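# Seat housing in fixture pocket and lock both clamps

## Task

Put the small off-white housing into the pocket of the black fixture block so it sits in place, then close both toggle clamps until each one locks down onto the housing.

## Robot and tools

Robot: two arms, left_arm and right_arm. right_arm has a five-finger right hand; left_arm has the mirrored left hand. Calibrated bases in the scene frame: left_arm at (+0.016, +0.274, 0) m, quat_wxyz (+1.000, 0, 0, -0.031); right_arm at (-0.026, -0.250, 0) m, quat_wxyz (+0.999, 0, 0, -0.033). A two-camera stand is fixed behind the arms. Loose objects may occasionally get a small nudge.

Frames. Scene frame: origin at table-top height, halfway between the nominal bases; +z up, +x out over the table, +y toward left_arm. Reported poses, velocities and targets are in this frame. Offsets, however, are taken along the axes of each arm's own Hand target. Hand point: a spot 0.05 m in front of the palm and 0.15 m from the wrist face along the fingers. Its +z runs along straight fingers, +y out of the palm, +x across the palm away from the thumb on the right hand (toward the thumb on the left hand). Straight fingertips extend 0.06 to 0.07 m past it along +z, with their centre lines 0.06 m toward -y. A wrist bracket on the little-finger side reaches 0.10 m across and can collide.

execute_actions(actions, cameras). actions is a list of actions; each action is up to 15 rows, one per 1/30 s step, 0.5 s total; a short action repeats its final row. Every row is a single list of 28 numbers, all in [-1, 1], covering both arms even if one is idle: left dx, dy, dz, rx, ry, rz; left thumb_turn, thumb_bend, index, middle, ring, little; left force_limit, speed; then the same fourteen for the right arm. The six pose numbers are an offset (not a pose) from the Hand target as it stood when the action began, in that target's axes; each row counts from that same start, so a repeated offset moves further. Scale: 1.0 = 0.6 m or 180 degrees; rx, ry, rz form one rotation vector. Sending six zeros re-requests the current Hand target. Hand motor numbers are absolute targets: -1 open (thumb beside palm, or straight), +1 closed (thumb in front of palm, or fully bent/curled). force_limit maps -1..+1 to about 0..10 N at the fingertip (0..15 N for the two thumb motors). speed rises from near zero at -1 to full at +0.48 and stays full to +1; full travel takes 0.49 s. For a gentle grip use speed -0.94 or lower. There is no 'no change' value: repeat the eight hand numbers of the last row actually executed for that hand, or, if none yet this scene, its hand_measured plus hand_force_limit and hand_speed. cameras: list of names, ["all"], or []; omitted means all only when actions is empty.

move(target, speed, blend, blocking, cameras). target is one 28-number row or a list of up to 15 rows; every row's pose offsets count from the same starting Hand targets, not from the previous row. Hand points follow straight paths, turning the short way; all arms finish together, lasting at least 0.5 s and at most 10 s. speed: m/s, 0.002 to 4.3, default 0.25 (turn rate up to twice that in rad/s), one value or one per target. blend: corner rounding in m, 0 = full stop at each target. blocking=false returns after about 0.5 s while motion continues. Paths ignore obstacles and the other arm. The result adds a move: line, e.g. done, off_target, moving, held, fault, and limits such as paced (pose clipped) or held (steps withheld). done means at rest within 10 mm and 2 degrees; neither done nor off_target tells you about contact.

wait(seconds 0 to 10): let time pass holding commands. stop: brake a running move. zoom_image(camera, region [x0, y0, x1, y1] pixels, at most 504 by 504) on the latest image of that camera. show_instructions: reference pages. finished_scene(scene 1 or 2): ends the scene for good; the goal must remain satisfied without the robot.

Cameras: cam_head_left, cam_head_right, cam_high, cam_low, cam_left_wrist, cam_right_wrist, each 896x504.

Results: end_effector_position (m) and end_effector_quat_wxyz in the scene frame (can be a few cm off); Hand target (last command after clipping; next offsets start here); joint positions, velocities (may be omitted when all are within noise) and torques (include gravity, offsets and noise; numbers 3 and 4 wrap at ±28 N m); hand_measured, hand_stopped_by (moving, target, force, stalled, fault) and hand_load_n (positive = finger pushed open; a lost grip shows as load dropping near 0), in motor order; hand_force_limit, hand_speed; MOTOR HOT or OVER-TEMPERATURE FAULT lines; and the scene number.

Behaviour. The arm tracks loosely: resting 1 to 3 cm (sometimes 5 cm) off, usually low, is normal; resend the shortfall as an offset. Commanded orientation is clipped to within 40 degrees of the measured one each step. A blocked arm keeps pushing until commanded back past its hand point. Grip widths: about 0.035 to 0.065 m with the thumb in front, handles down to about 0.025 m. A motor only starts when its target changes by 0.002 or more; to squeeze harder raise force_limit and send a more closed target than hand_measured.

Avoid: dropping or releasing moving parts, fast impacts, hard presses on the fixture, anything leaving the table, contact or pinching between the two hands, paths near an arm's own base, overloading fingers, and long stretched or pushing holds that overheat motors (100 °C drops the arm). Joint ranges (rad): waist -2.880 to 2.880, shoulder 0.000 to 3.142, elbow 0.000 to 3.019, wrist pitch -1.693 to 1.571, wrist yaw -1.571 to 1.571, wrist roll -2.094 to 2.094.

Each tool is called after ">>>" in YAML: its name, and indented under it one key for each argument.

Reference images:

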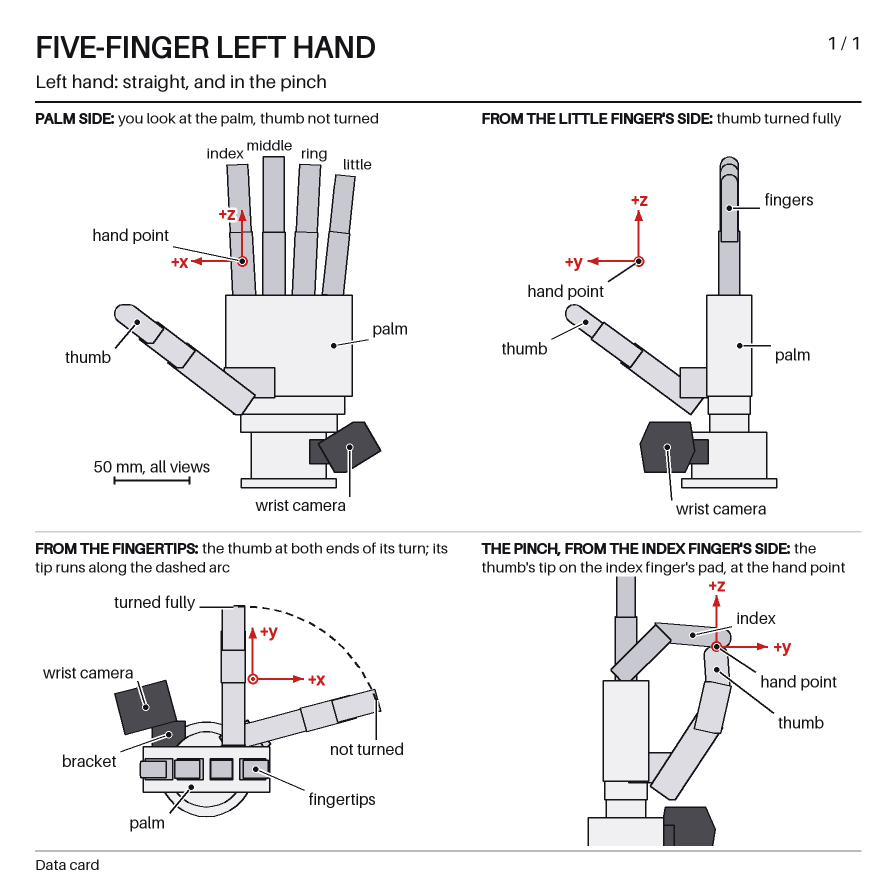

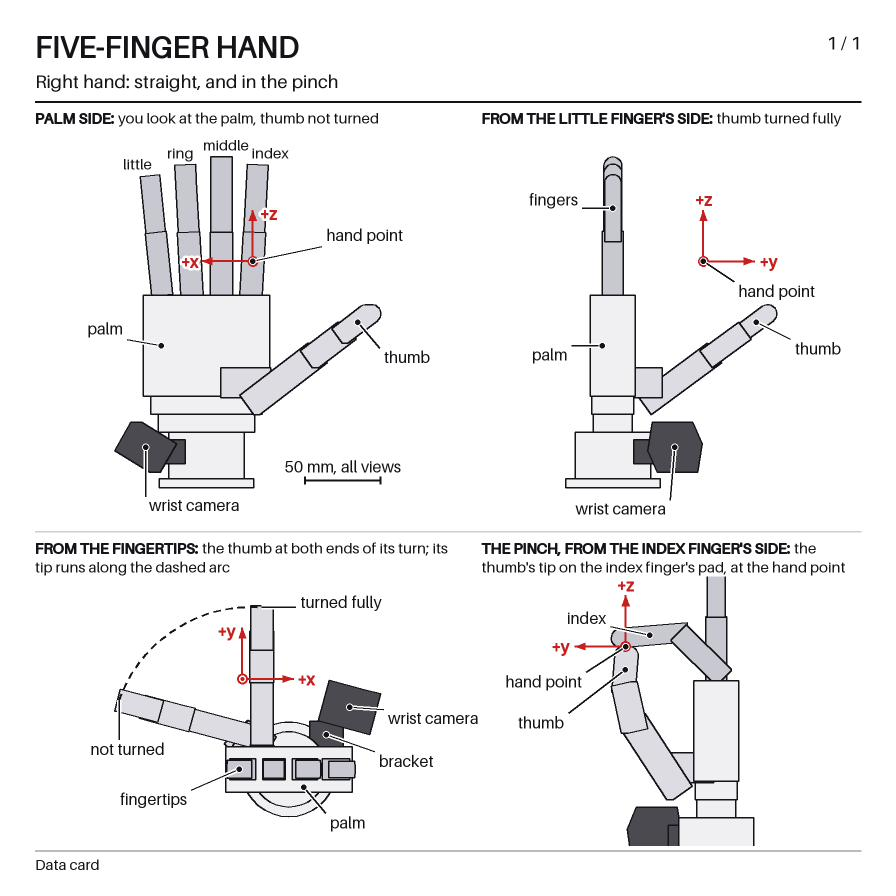

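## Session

>>> execute_actions:
  actions: []

>>> zoom_image:
  camera: "cam_head_left"
  region: [200, 180, 704, 480]

Scene clock: 0.00 s.
left_arm: end_effector_position=(+0.1378, +0.0573, +0.2881) hand_measured=(-1.000, -1.000, -1.000, -1.000, -1.000, -1.000) hand_load_n=(+0.0, +0.0, +0.0, +0.0, +0.0, +0.5) hand_stopped_by=(target, target, target, target, target, target) hand_force_limit=0.00 hand_speed=-0.80 end_effector_quat_wxyz=(+0.340, +0.130, +0.929, +0.075) | right_arm: end_effector_position=(+0.3741, -0.4041, +0.2739) hand_measured=(-1.000, -1.000, -1.000, -1.000, -1.000, -1.000) hand_load_n=(+0.0, +0.0, +0.0, +0.0, +0.0, +0.0) hand_stopped_by=(target, target, target, target, target, target) hand_force_limit=0.00 hand_speed=-0.80 end_effector_quat_wxyz=(+0.187, +0.660, -0.178, +0.705)
Joint positions: left_arm=[-1.486 1.111 1.149 -1.654 -0.709 0.285] | right_arm=[0.049 0.946 0.425 0.595 0.504 -1.601]
Joint velocities: within noise
Joint torques (N m): no reading
Heat: left arm: hottest shoulder 29 °C; right arm: hottest waist 30 °C.
Hand target: left_arm +0.1379, +0.0528, +0.2947; +0.341, +0.127, +0.929, +0.065 | right_arm +0.3799, -0.4042, +0.2934; +0.183, +0.646, -0.182, +0.718

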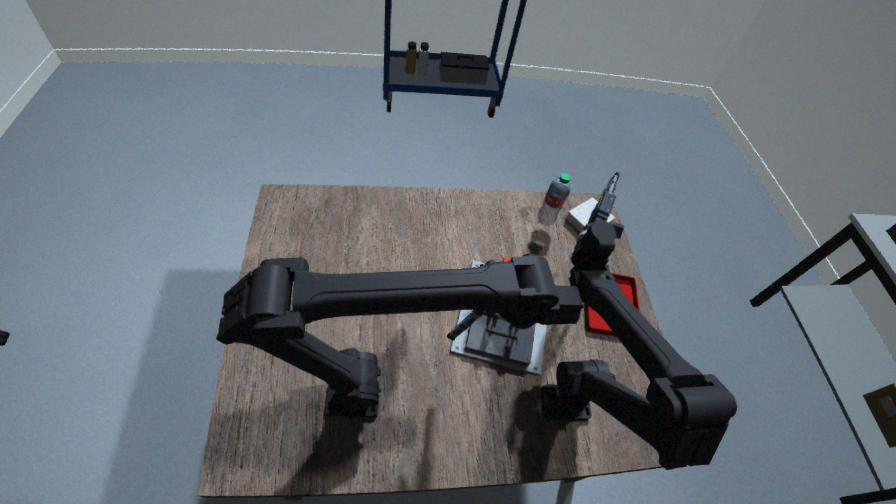

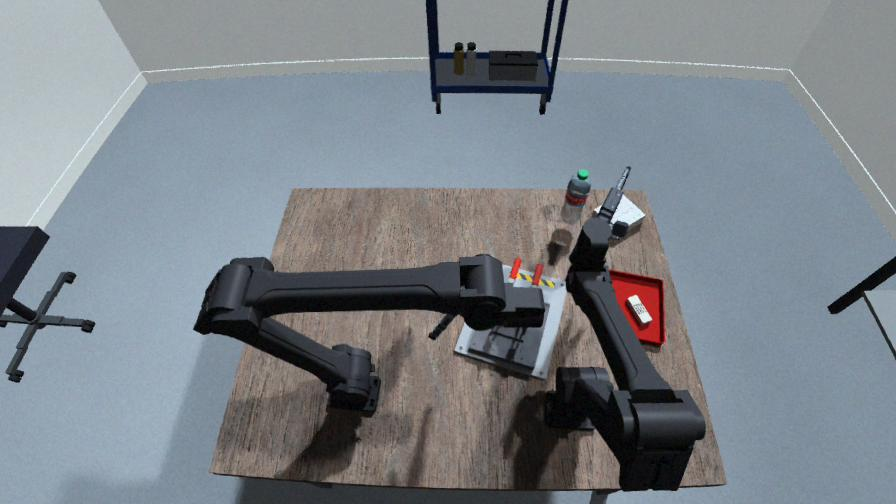

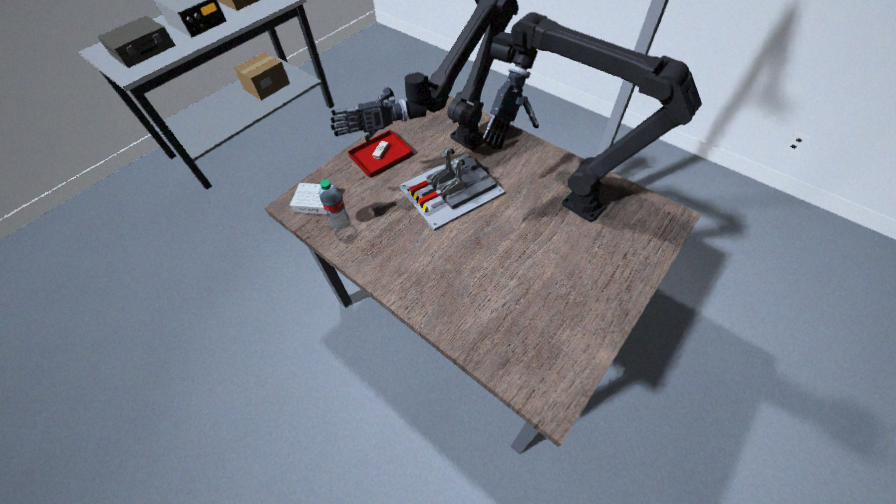

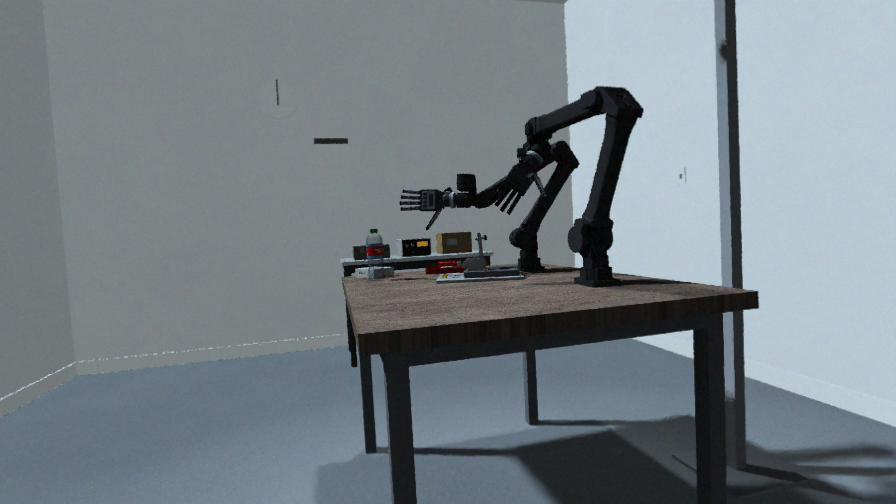

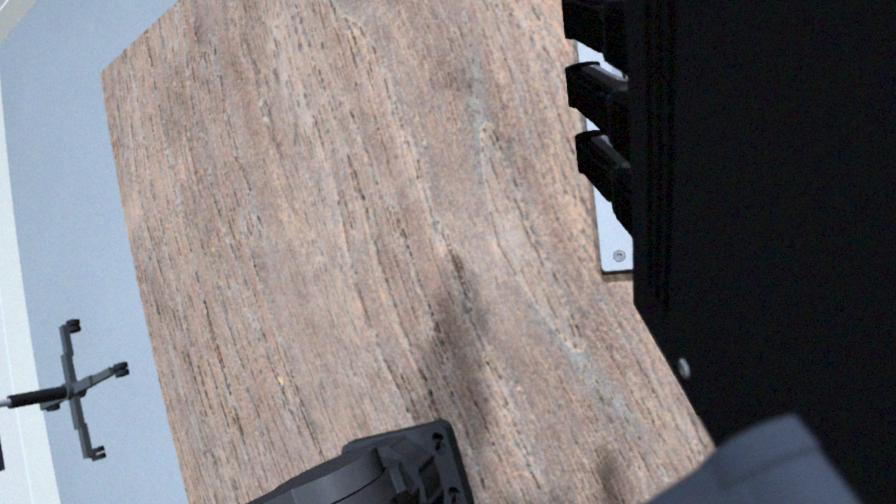

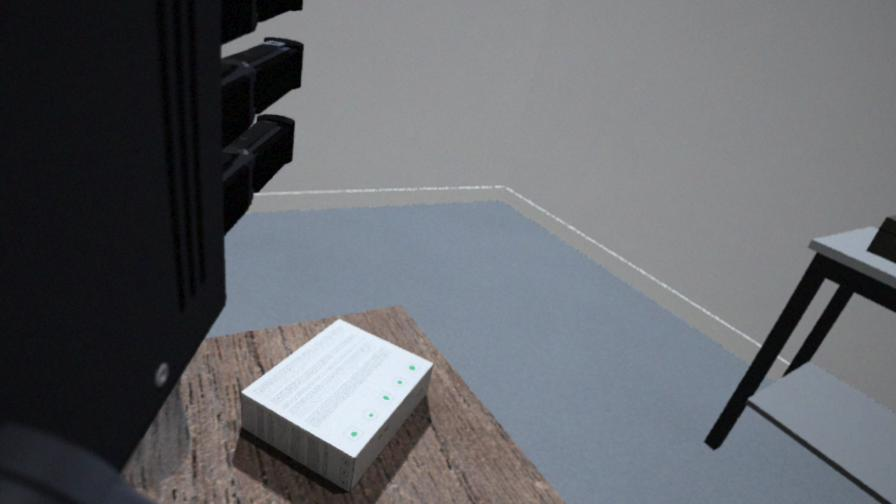

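Scaled by 1.000.

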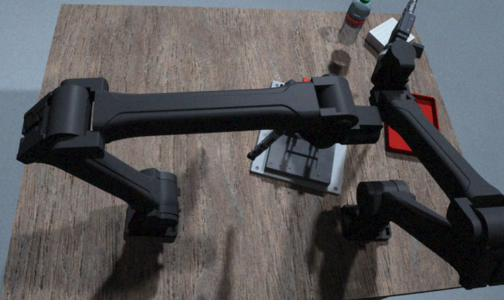

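>>> zoom_image:
  camera: "cam_head_right"
  region: [440, 240, 700, 400]

>>> zoom_image:
  camera: "cam_high"
  region: [340, 120, 520, 240]

Scaled by 1.938 from the camera's 896x504 image, which has a finer 1280x720 frame.

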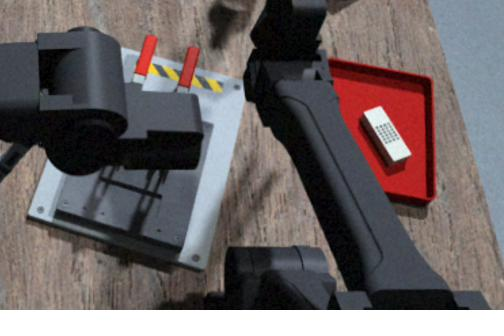

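Scaled by 2.800 from the camera's 896x504 image, which has a finer 1280x720 frame.

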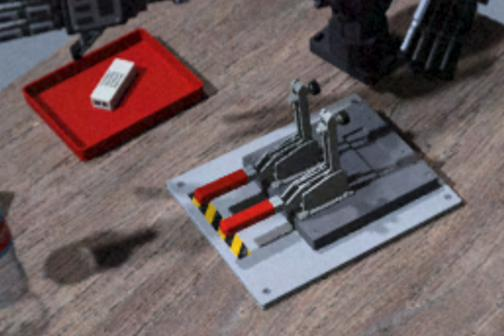

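>>> move:
  target:
    - [-0.1775,0.1292,0.1248,0,0,0,-1,-1,-1,-1,-1,-1,0,-0.8,-0.1377,0.2117,-0.1388,-0.2912,0.0446,0.4948,1,-0.25,-0.5,-0.5,-0.5,-0.5,-0.5,0]
    - [-0.0787,0.4803,0.1843,0,0,0,-1,-1,-1,-1,-1,-1,0,-0.8,-0.1377,0.2117,-0.1388,-0.2912,0.0446,0.4948,1,-0.25,-0.5,-0.5,-0.5,-0.5,-0.5,0]
  cameras: ["all"]
  speed: 0.35

Scene clock: 7.03 s.
left_arm: end_effector_position=(+0.2965, +0.3171, +0.2989) hand_measured=(-1.000, -1.000, -1.000, -1.000, -1.000, -1.000) hand_load_n=(+0.0, +0.0, +0.0, +0.0, +0.0, +0.0) hand_stopped_by=(target, target, target, target, target, target) hand_force_limit=0.00 hand_speed=-0.80 end_effector_quat_wxyz=(+0.338, +0.127, +0.931, +0.062) | right_arm: end_effector_position=(+0.2361, -0.4645, +0.1604) hand_measured=(+1.000, -0.250, -0.500, -0.500, -0.500, -0.500) hand_load_n=(+0.0, +0.0, +0.0, +0.0, +0.0, +0.0) hand_stopped_by=(target, target, target, target, target, target) hand_force_limit=-0.50 hand_speed=0.00 end_effector_quat_wxyz=(+0.081, -0.183, +0.831, -0.520)
Joint positions: left_arm=[-0.109 0.624 0.901 -1.158 -0.139 1.722] | right_arm=[-0.381 0.676 0.476 -0.4 0.657 0.334]
Joint torques (N m): left_arm=[1.03 0.03 9.09 1.55 0.09 0.04] | right_arm=[0.15 -0.26 14.28 1.42 0.31 0.03]
Heat: left arm: hottest shoulder 29 °C; right arm: hottest elbow 32 °C.
Hand target: left_arm +0.2997, +0.3199, +0.2995; +0.341, +0.127, +0.929, +0.065 | right_arm +0.2530, -0.4752, +0.1998; +0.104, -0.160, +0.823, -0.535
Off the commanded pose: left_arm 0.004 m, 1 deg | right_arm 0.044 m, 4 deg.
move: off_target (right_arm)

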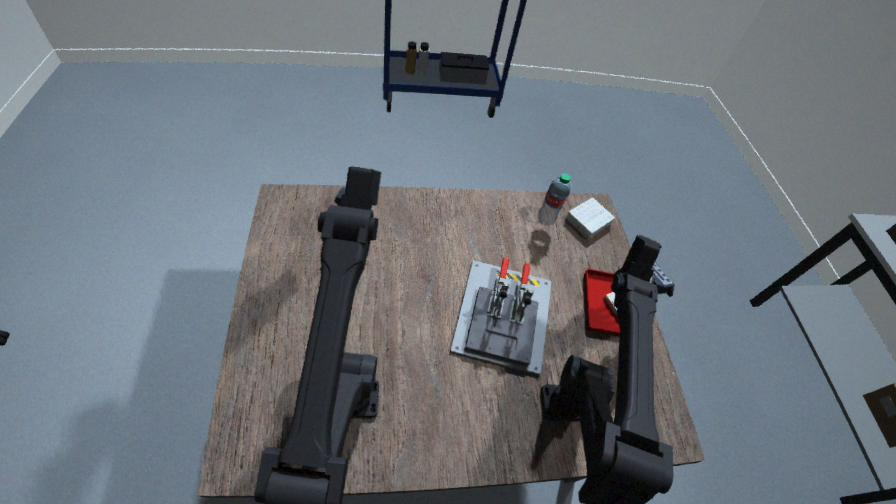

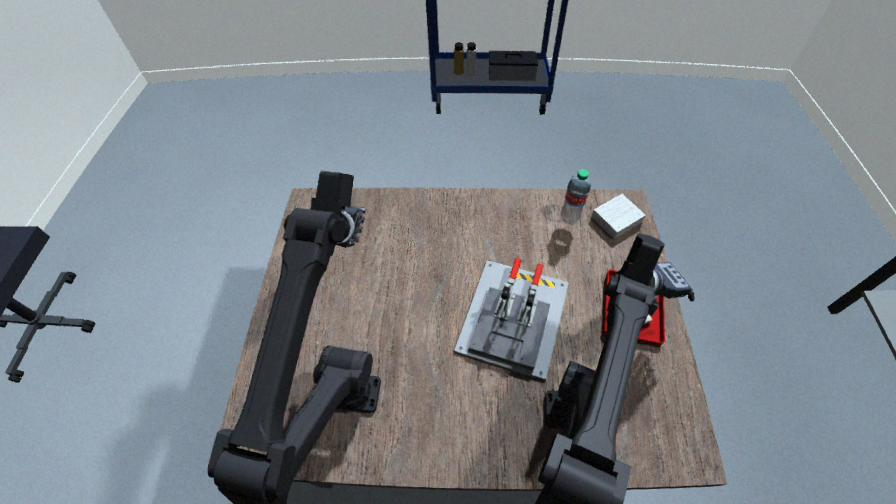

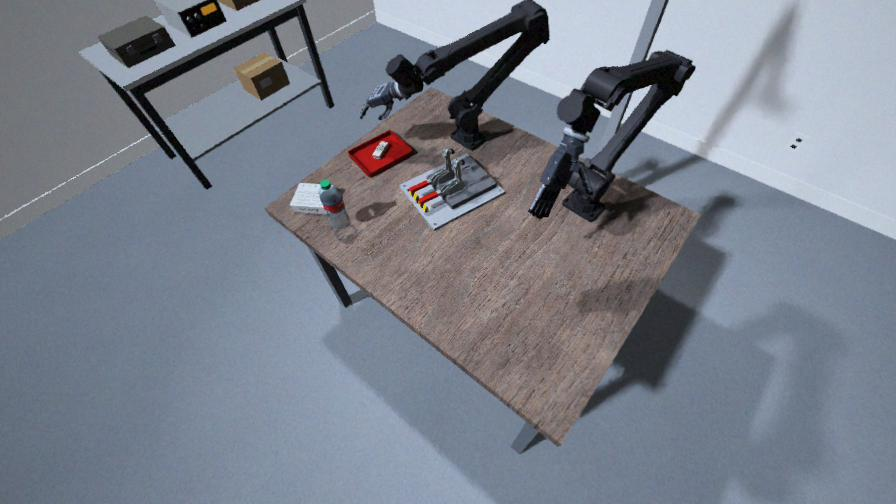

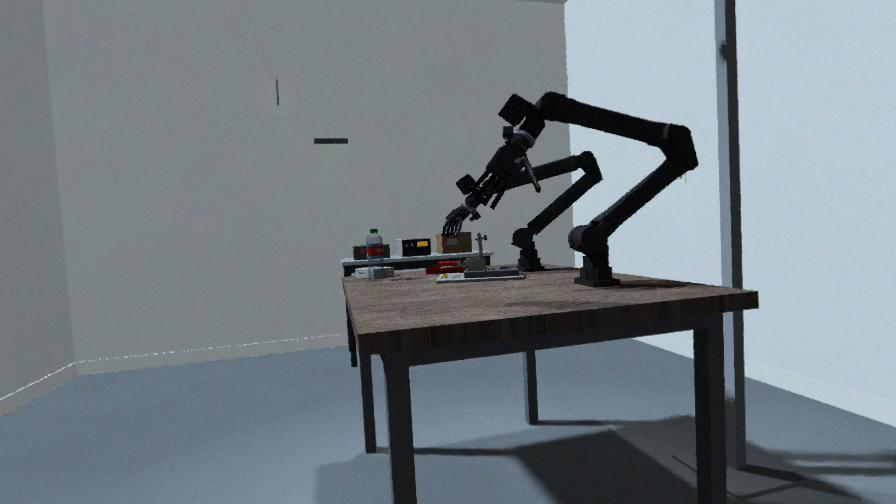

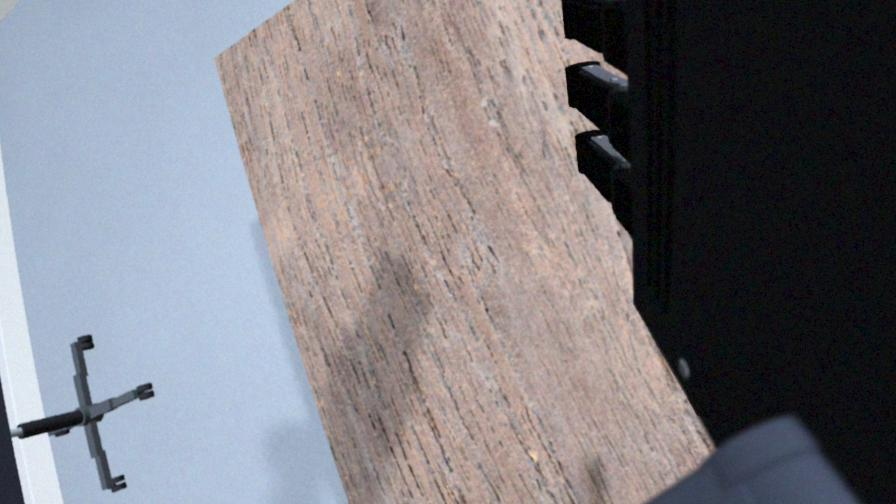

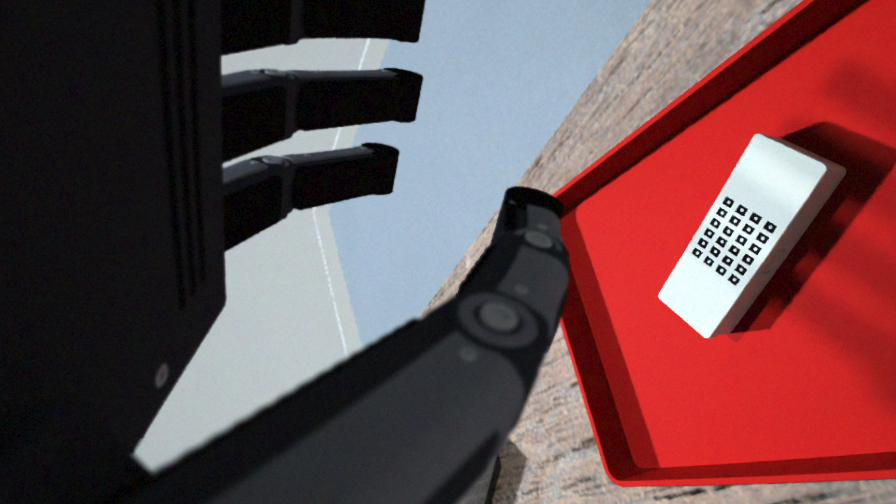

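>>> zoom_image:
  camera: "cam_right_wrist"
  region: [640, 120, 860, 340]

Scaled by 2.291 from the camera's 896x504 image, which has a finer 1280x720 frame.

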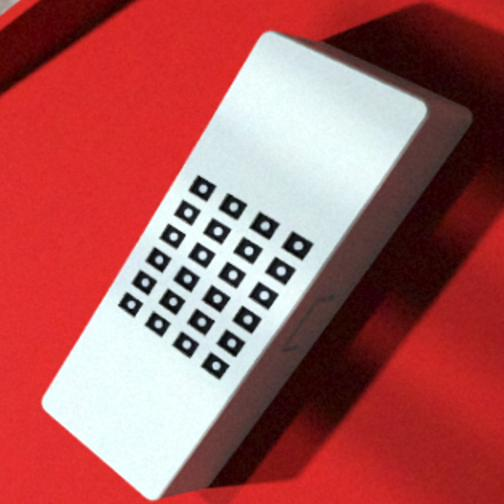

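>>> move:
  target: [0,0,0,0,0,0,-1,-1,-1,-1,-1,-1,0,-0.8,-0.0051,0.2369,0.0817,0,0,0,1,-0.25,-0.5,-0.5,-0.5,-0.5,-0.5,0]
  cameras: ["cam_right_wrist"]
  speed: 0.15

>>> zoom_image:
  camera: "cam_right_wrist"
  region: [380, 0, 740, 360]

Scene clock: 9.63 s.
left_arm: end_effector_position=(+0.2965, +0.3171, +0.2989) hand_measured=(-1.000, -1.000, -1.000, -1.000, -1.000, -1.000) hand_load_n=(+0.0, +0.0, +0.0, +0.0, +0.0, +0.0) hand_stopped_by=(target, target, target, target, target, target) hand_force_limit=0.00 hand_speed=-0.80 end_effector_quat_wxyz=(+0.338, +0.127, +0.931, +0.062) | right_arm: end_effector_position=(+0.2484, -0.4639, +0.0505) hand_measured=(+1.000, -0.250, -0.500, -0.500, -0.500, -0.500) hand_load_n=(+0.0, +0.0, +0.0, +0.0, -0.5, +0.0) hand_stopped_by=(target, target, target, target, target, target) hand_force_limit=-0.50 hand_speed=0.00 end_effector_quat_wxyz=(+0.098, -0.163, +0.825, -0.533)
Joint positions: left_arm=[-0.109 0.624 0.901 -1.158 -0.139 1.722] | right_arm=[-0.347 0.963 0.234 0.161 0.696 0.375]
Joint torques (N m): left_arm=[1.08 0.21 9.1 1.47 0.11 0.01] | right_arm=[1.38 -1.49 6.76 2.44 0.49 -0.02]
Heat: left arm: hottest shoulder 29 °C; right arm: hottest elbow 32 °C.
Hand target: left_arm +0.2997, +0.3199, +0.2995; +0.341, +0.127, +0.929, +0.065 | right_arm +0.2510, -0.4621, +0.0500; +0.104, -0.160, +0.823, -0.535
Off the commanded pose: left_arm 0.004 m, 1 deg | right_arm 0.003 m, 1 deg.
move: done
Images, in order (width x height): cam_right_wrist 896x504.

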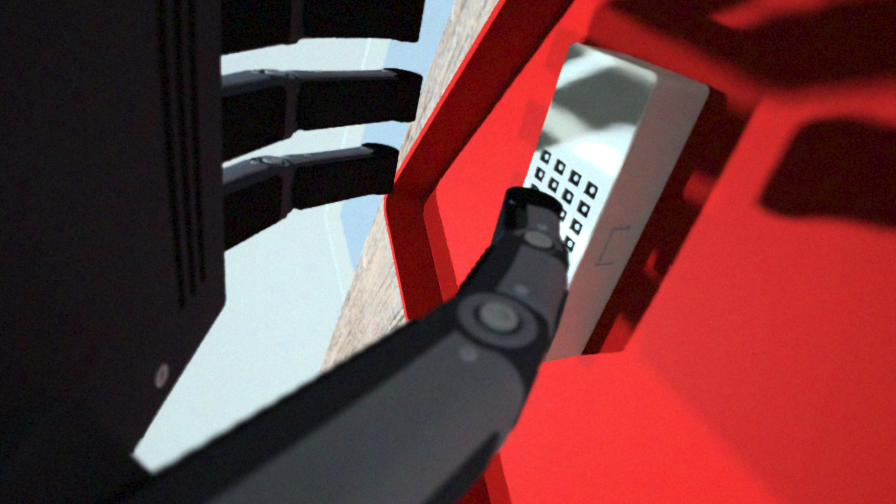

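Scaled by 1.400 from the camera's 896x504 image, which has a finer 1280x720 frame.

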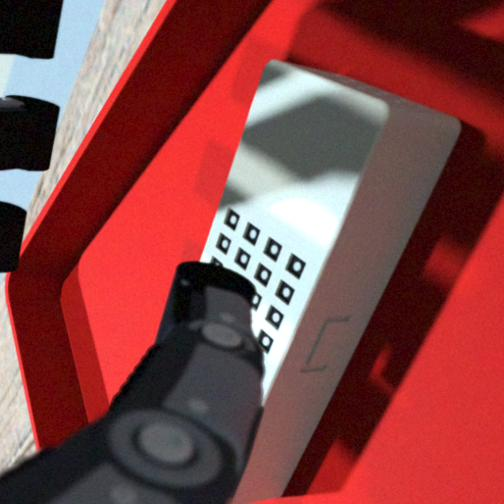

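>>> move:
  target: [0,0,0,0,0,0,-1,-1,-1,-1,-1,-1,0,-0.8,0,0.0221,-0.0083,0,0,0,1,-0.25,-0.5,-0.5,-0.5,-0.5,-0.5,0]
  cameras: ["cam_right_wrist"]
  speed: 0.1

>>> zoom_image:
  camera: "cam_right_wrist"
  region: [380, 0, 740, 360]

Scene clock: 11.00 s.
left_arm: end_effector_position=(+0.2965, +0.3171, +0.2989) hand_measured=(-1.000, -1.000, -1.000, -1.000, -1.000, -1.000) hand_load_n=(+0.0, +0.0, +0.0, +0.0, +0.0, +0.0) hand_stopped_by=(target, target, target, target, target, target) hand_force_limit=0.00 hand_speed=-0.80 end_effector_quat_wxyz=(+0.338, +0.127, +0.931, +0.062) | right_arm: end_effector_position=(+0.2443, -0.4547, +0.0400) hand_measured=(+1.000, -0.250, -0.500, -0.500, -0.500, -0.500) hand_load_n=(+0.0, +0.0, +0.0, +0.0, +0.0, +0.0) hand_stopped_by=(target, target, target, target, target, target) hand_force_limit=-0.50 hand_speed=0.00 end_effector_quat_wxyz=(+0.096, -0.166, +0.824, -0.533)
Joint positions: left_arm=[-0.109 0.624 0.901 -1.158 -0.139 1.722] | right_arm=[-0.312 0.974 0.206 0.185 0.725 0.394]
Joint torques (N m): left_arm=[0.85 0.26 9.1 1.46 0.09 0.02] | right_arm=[1.44 -1.44 6.56 2.44 0.5 0.06]
Heat: left arm: hottest shoulder 29 °C; right arm: hottest elbow 32 °C.
Hand target: left_arm +0.2997, +0.3199, +0.2995; +0.341, +0.127, +0.929, +0.065 | right_arm +0.2473, -0.4528, +0.0399; +0.104, -0.160, +0.823, -0.535
Off the commanded pose: left_arm 0.004 m, 1 deg | right_arm 0.003 m, 1 deg.
move: done
Images, in order (width x height): cam_right_wrist 896x504.

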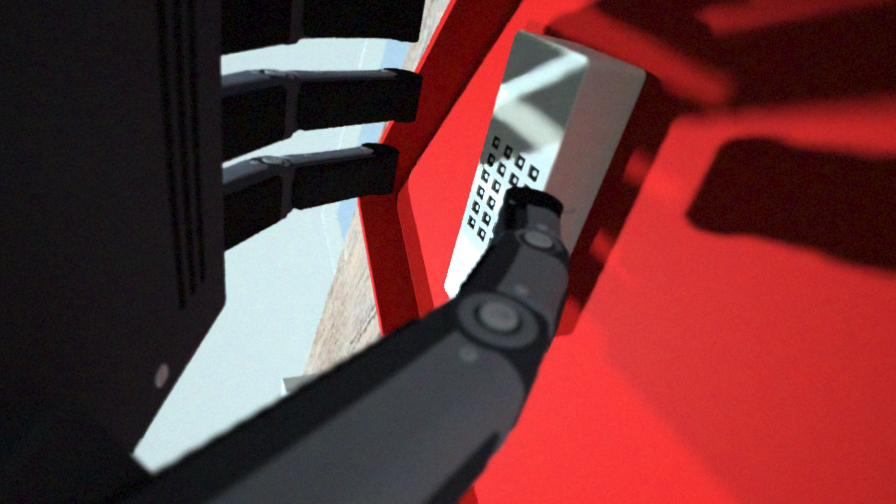

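Scaled by 1.400 from the camera's 896x504 image, which has a finer 1280x720 frame.

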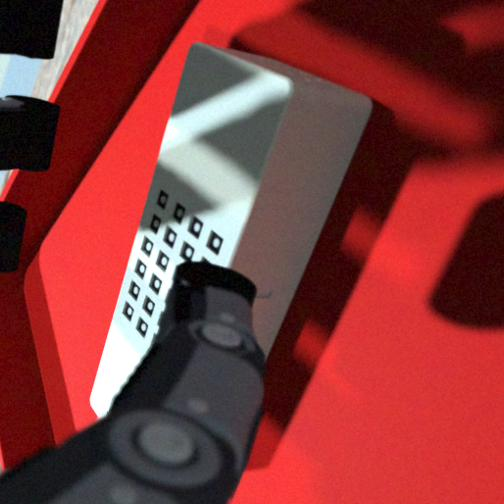

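>>> move:
  target: [0,0,0,0,0,0,-1,-1,-1,-1,-1,-1,0,-0.8,-0.0067,0.0137,0.0062,0,-0.0116,-0.0053,1,-0.25,-0.5,-0.5,-0.5,-0.5,-0.5,0]
  cameras: ["cam_right_wrist"]
  speed: 0.1

>>> zoom_image:
  camera: "cam_right_wrist"
  region: [380, 0, 740, 360]

Scene clock: 12.33 s.
left_arm: end_effector_position=(+0.2965, +0.3171, +0.2989) hand_measured=(-1.000, -1.000, -1.000, -1.000, -1.000, -1.000) hand_load_n=(+0.0, +0.0, +0.0, +0.0, +0.0, +0.0) hand_stopped_by=(target, target, target, target, target, target) hand_force_limit=0.00 hand_speed=-0.80 end_effector_quat_wxyz=(+0.338, +0.127, +0.931, +0.062) | right_arm: end_effector_position=(+0.2518, -0.4507, +0.0321) hand_measured=(+1.000, -0.250, -0.500, -0.500, -0.500, -0.500) hand_load_n=(+0.0, +0.0, +0.0, +0.0, +0.0, +0.0) hand_stopped_by=(target, target, target, target, target, target) hand_force_limit=-0.50 hand_speed=0.00 end_effector_quat_wxyz=(+0.116, -0.172, +0.822, -0.530)
Joint positions: left_arm=[-0.109 0.624 0.901 -1.158 -0.139 1.722] | right_arm=[-0.312 1.023 0.188 0.275 0.689 0.388]
Joint torques (N m): left_arm=[1.14 0.09 9.06 1.36 0.1 0.03] | right_arm=[0.56 -1.61 6.17 2.48 0.23 -0.3]
Heat: left arm: hottest shoulder 29 °C; right arm: hottest elbow 32 °C.
Hand target: left_arm +0.2997, +0.3199, +0.2995; +0.341, +0.127, +0.929, +0.065 | right_arm +0.2510, -0.4513, +0.0308; +0.115, -0.177, +0.820, -0.533
Off the commanded pose: left_arm 0.004 m, 1 deg | right_arm 0.002 m, 1 deg.
move: done
Images, in order (width x height): cam_right_wrist 896x504.

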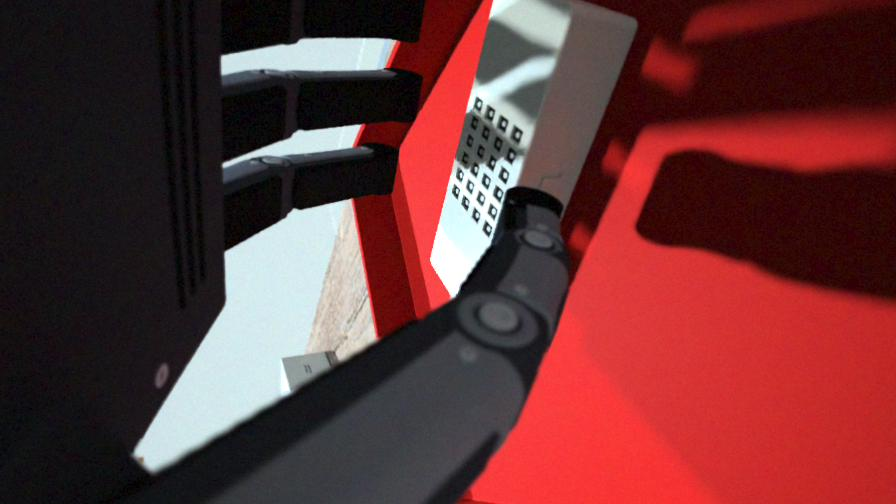

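Scaled by 1.400 from the camera's 896x504 image, which has a finer 1280x720 frame.

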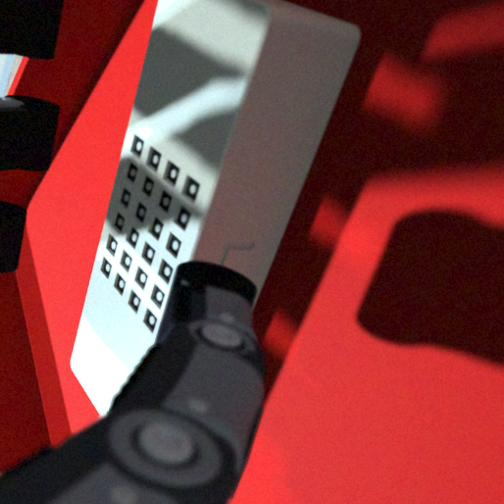

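>>> move:
  target: [0,0,0,0,0,0,-1,-1,-1,-1,-1,-1,0,-0.8,0,0.0084,0.0037,0,0,0,1,-0.25,-0.5,-0.5,-0.5,-0.5,-0.5,0]
  cameras: ["cam_right_wrist"]
  speed: 0.08

>>> zoom_image:
  camera: "cam_right_wrist"
  region: [380, 0, 740, 360]

Scene clock: 13.83 s.
left_arm: end_effector_position=(+0.2965, +0.3171, +0.2989) hand_measured=(-1.000, -1.000, -1.000, -1.000, -1.000, -1.000) hand_load_n=(+0.0, +0.0, +0.0, +0.0, +0.0, -0.5) hand_stopped_by=(target, target, target, target, target, target) hand_force_limit=0.00 hand_speed=-0.80 end_effector_quat_wxyz=(+0.338, +0.127, +0.931, +0.062) | right_arm: end_effector_position=(+0.2517, -0.4507, +0.0264) hand_measured=(+1.000, -0.250, -0.500, -0.500, -0.500, -0.500) hand_load_n=(+0.0, +0.0, +0.0, +0.0, -0.5, +0.0) hand_stopped_by=(target, target, target, target, target, target) hand_force_limit=-0.50 hand_speed=0.00 end_effector_quat_wxyz=(+0.115, -0.173, +0.822, -0.530)
Joint positions: left_arm=[-0.109 0.624 0.901 -1.158 -0.139 1.722] | right_arm=[-0.312 1.054 0.18 0.313 0.689 0.387]
Joint torques (N m): left_arm=[1.08 0.26 9.06 1.4 0.1 0.03] | right_arm=[0.56 -1.79 5.97 2.5 0.24 -0.29]
Heat: left arm: hottest shoulder 29 °C; right arm: hottest elbow 32 °C.
Hand target: left_arm +0.2997, +0.3199, +0.2995; +0.341, +0.127, +0.929, +0.065 | right_arm +0.2510, -0.4513, +0.0254; +0.115, -0.177, +0.820, -0.533
Off the commanded pose: left_arm 0.004 m, 1 deg | right_arm 0.001 m, 1 deg.
move: done
Images, in order (width x height): cam_right_wrist 896x504.

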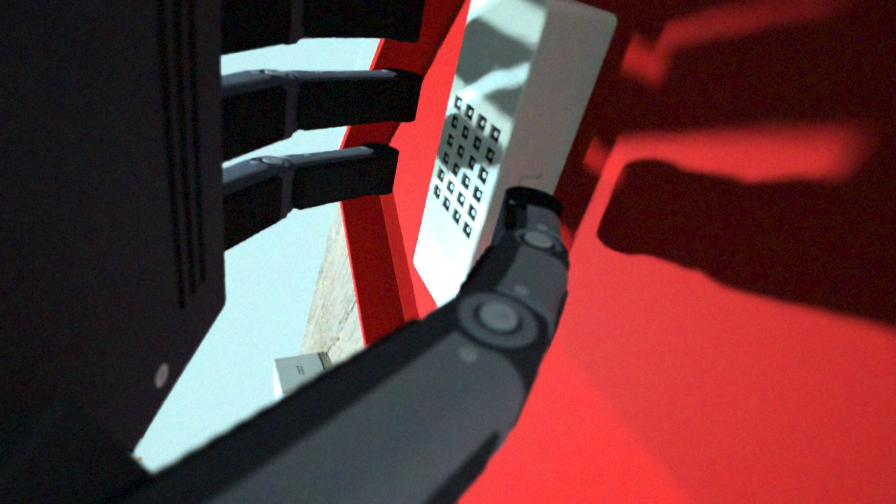

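Scaled by 1.400 from the camera's 896x504 image, which has a finer 1280x720 frame.

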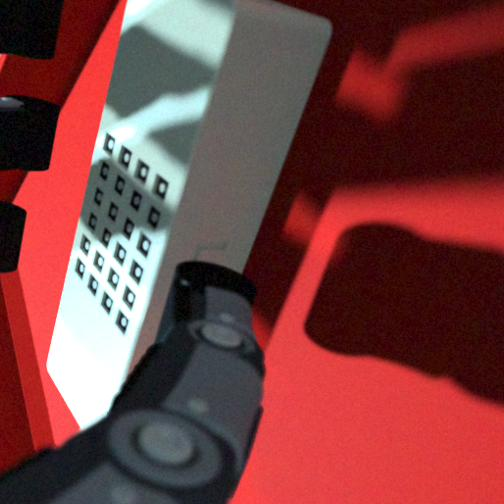

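>>> move:
  target: [0,0,0,0,0,0,-1,-1,-1,-1,-1,-1,0,-0.8,0,0,0,0,0,0,1,-0.25,0.4,0.4,0.4,-0.5,-0.5,-0.8]
  cameras: ["cam_right_wrist"]
  speed: 0.08

>>> zoom_image:
  camera: "cam_right_wrist"
  region: [380, 0, 740, 360]

Scene clock: 14.93 s.
left_arm: end_effector_position=(+0.2965, +0.3171, +0.2989) hand_measured=(-1.000, -1.000, -1.000, -1.000, -1.000, -1.000) hand_load_n=(+0.0, +0.0, +0.0, +0.5, +0.0, +0.0) hand_stopped_by=(target, target, target, target, target, target) hand_force_limit=0.00 hand_speed=-0.80 end_effector_quat_wxyz=(+0.338, +0.127, +0.931, +0.062) | right_arm: end_effector_position=(+0.2522, -0.4510, +0.0271) hand_measured=(+1.000, -0.252, -0.132, -0.116, -0.114, -0.500) hand_load_n=(+4.0, +9.0, +1.0, +8.5, +4.0, +0.0) hand_stopped_by=(target, target, force, force, force, target) hand_force_limit=-0.50 hand_speed=-0.80 end_effector_quat_wxyz=(+0.116, -0.173, +0.821, -0.531)
Joint positions: left_arm=[-0.109 0.624 0.901 -1.158 -0.139 1.722] | right_arm=[-0.312 1.054 0.18 0.317 0.689 0.385]
Joint torques (N m): left_arm=[0.97 -0.09 9.09 1.4 0.09 0.01] | right_arm=[0.56 -1.9 5.98 2.35 0.23 -0.28]
Heat: left arm: hottest shoulder 29 °C; right arm: hottest elbow 32 °C.
Hand target: left_arm +0.2997, +0.3199, +0.2995; +0.341, +0.127, +0.929, +0.065 | right_arm +0.2510, -0.4514, +0.0254; +0.115, -0.177, +0.820, -0.533
Off the commanded pose: left_arm 0.004 m, 1 deg | right_arm 0.002 m, 1 deg.
move: done
Images, in order (width x height): cam_right_wrist 896x504.

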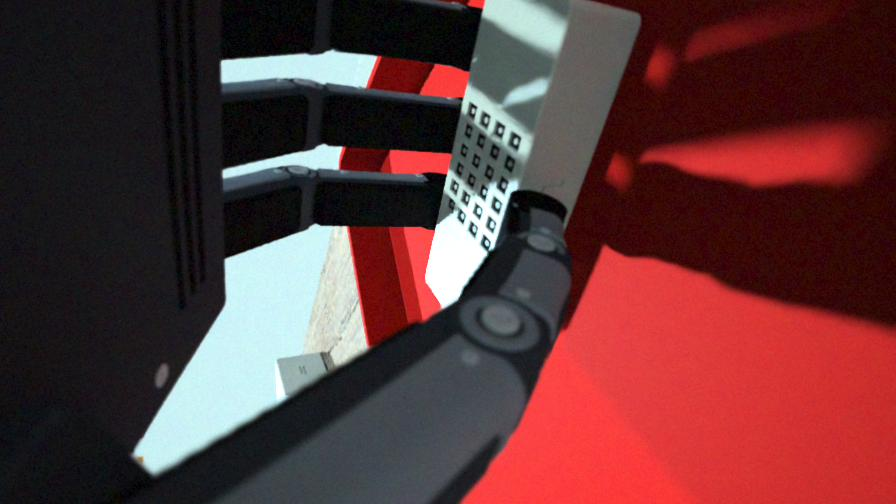

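Scaled by 1.400 from the camera's 896x504 image, which has a finer 1280x720 frame.

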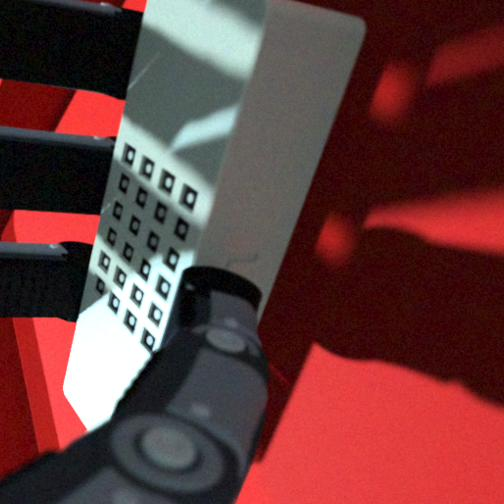

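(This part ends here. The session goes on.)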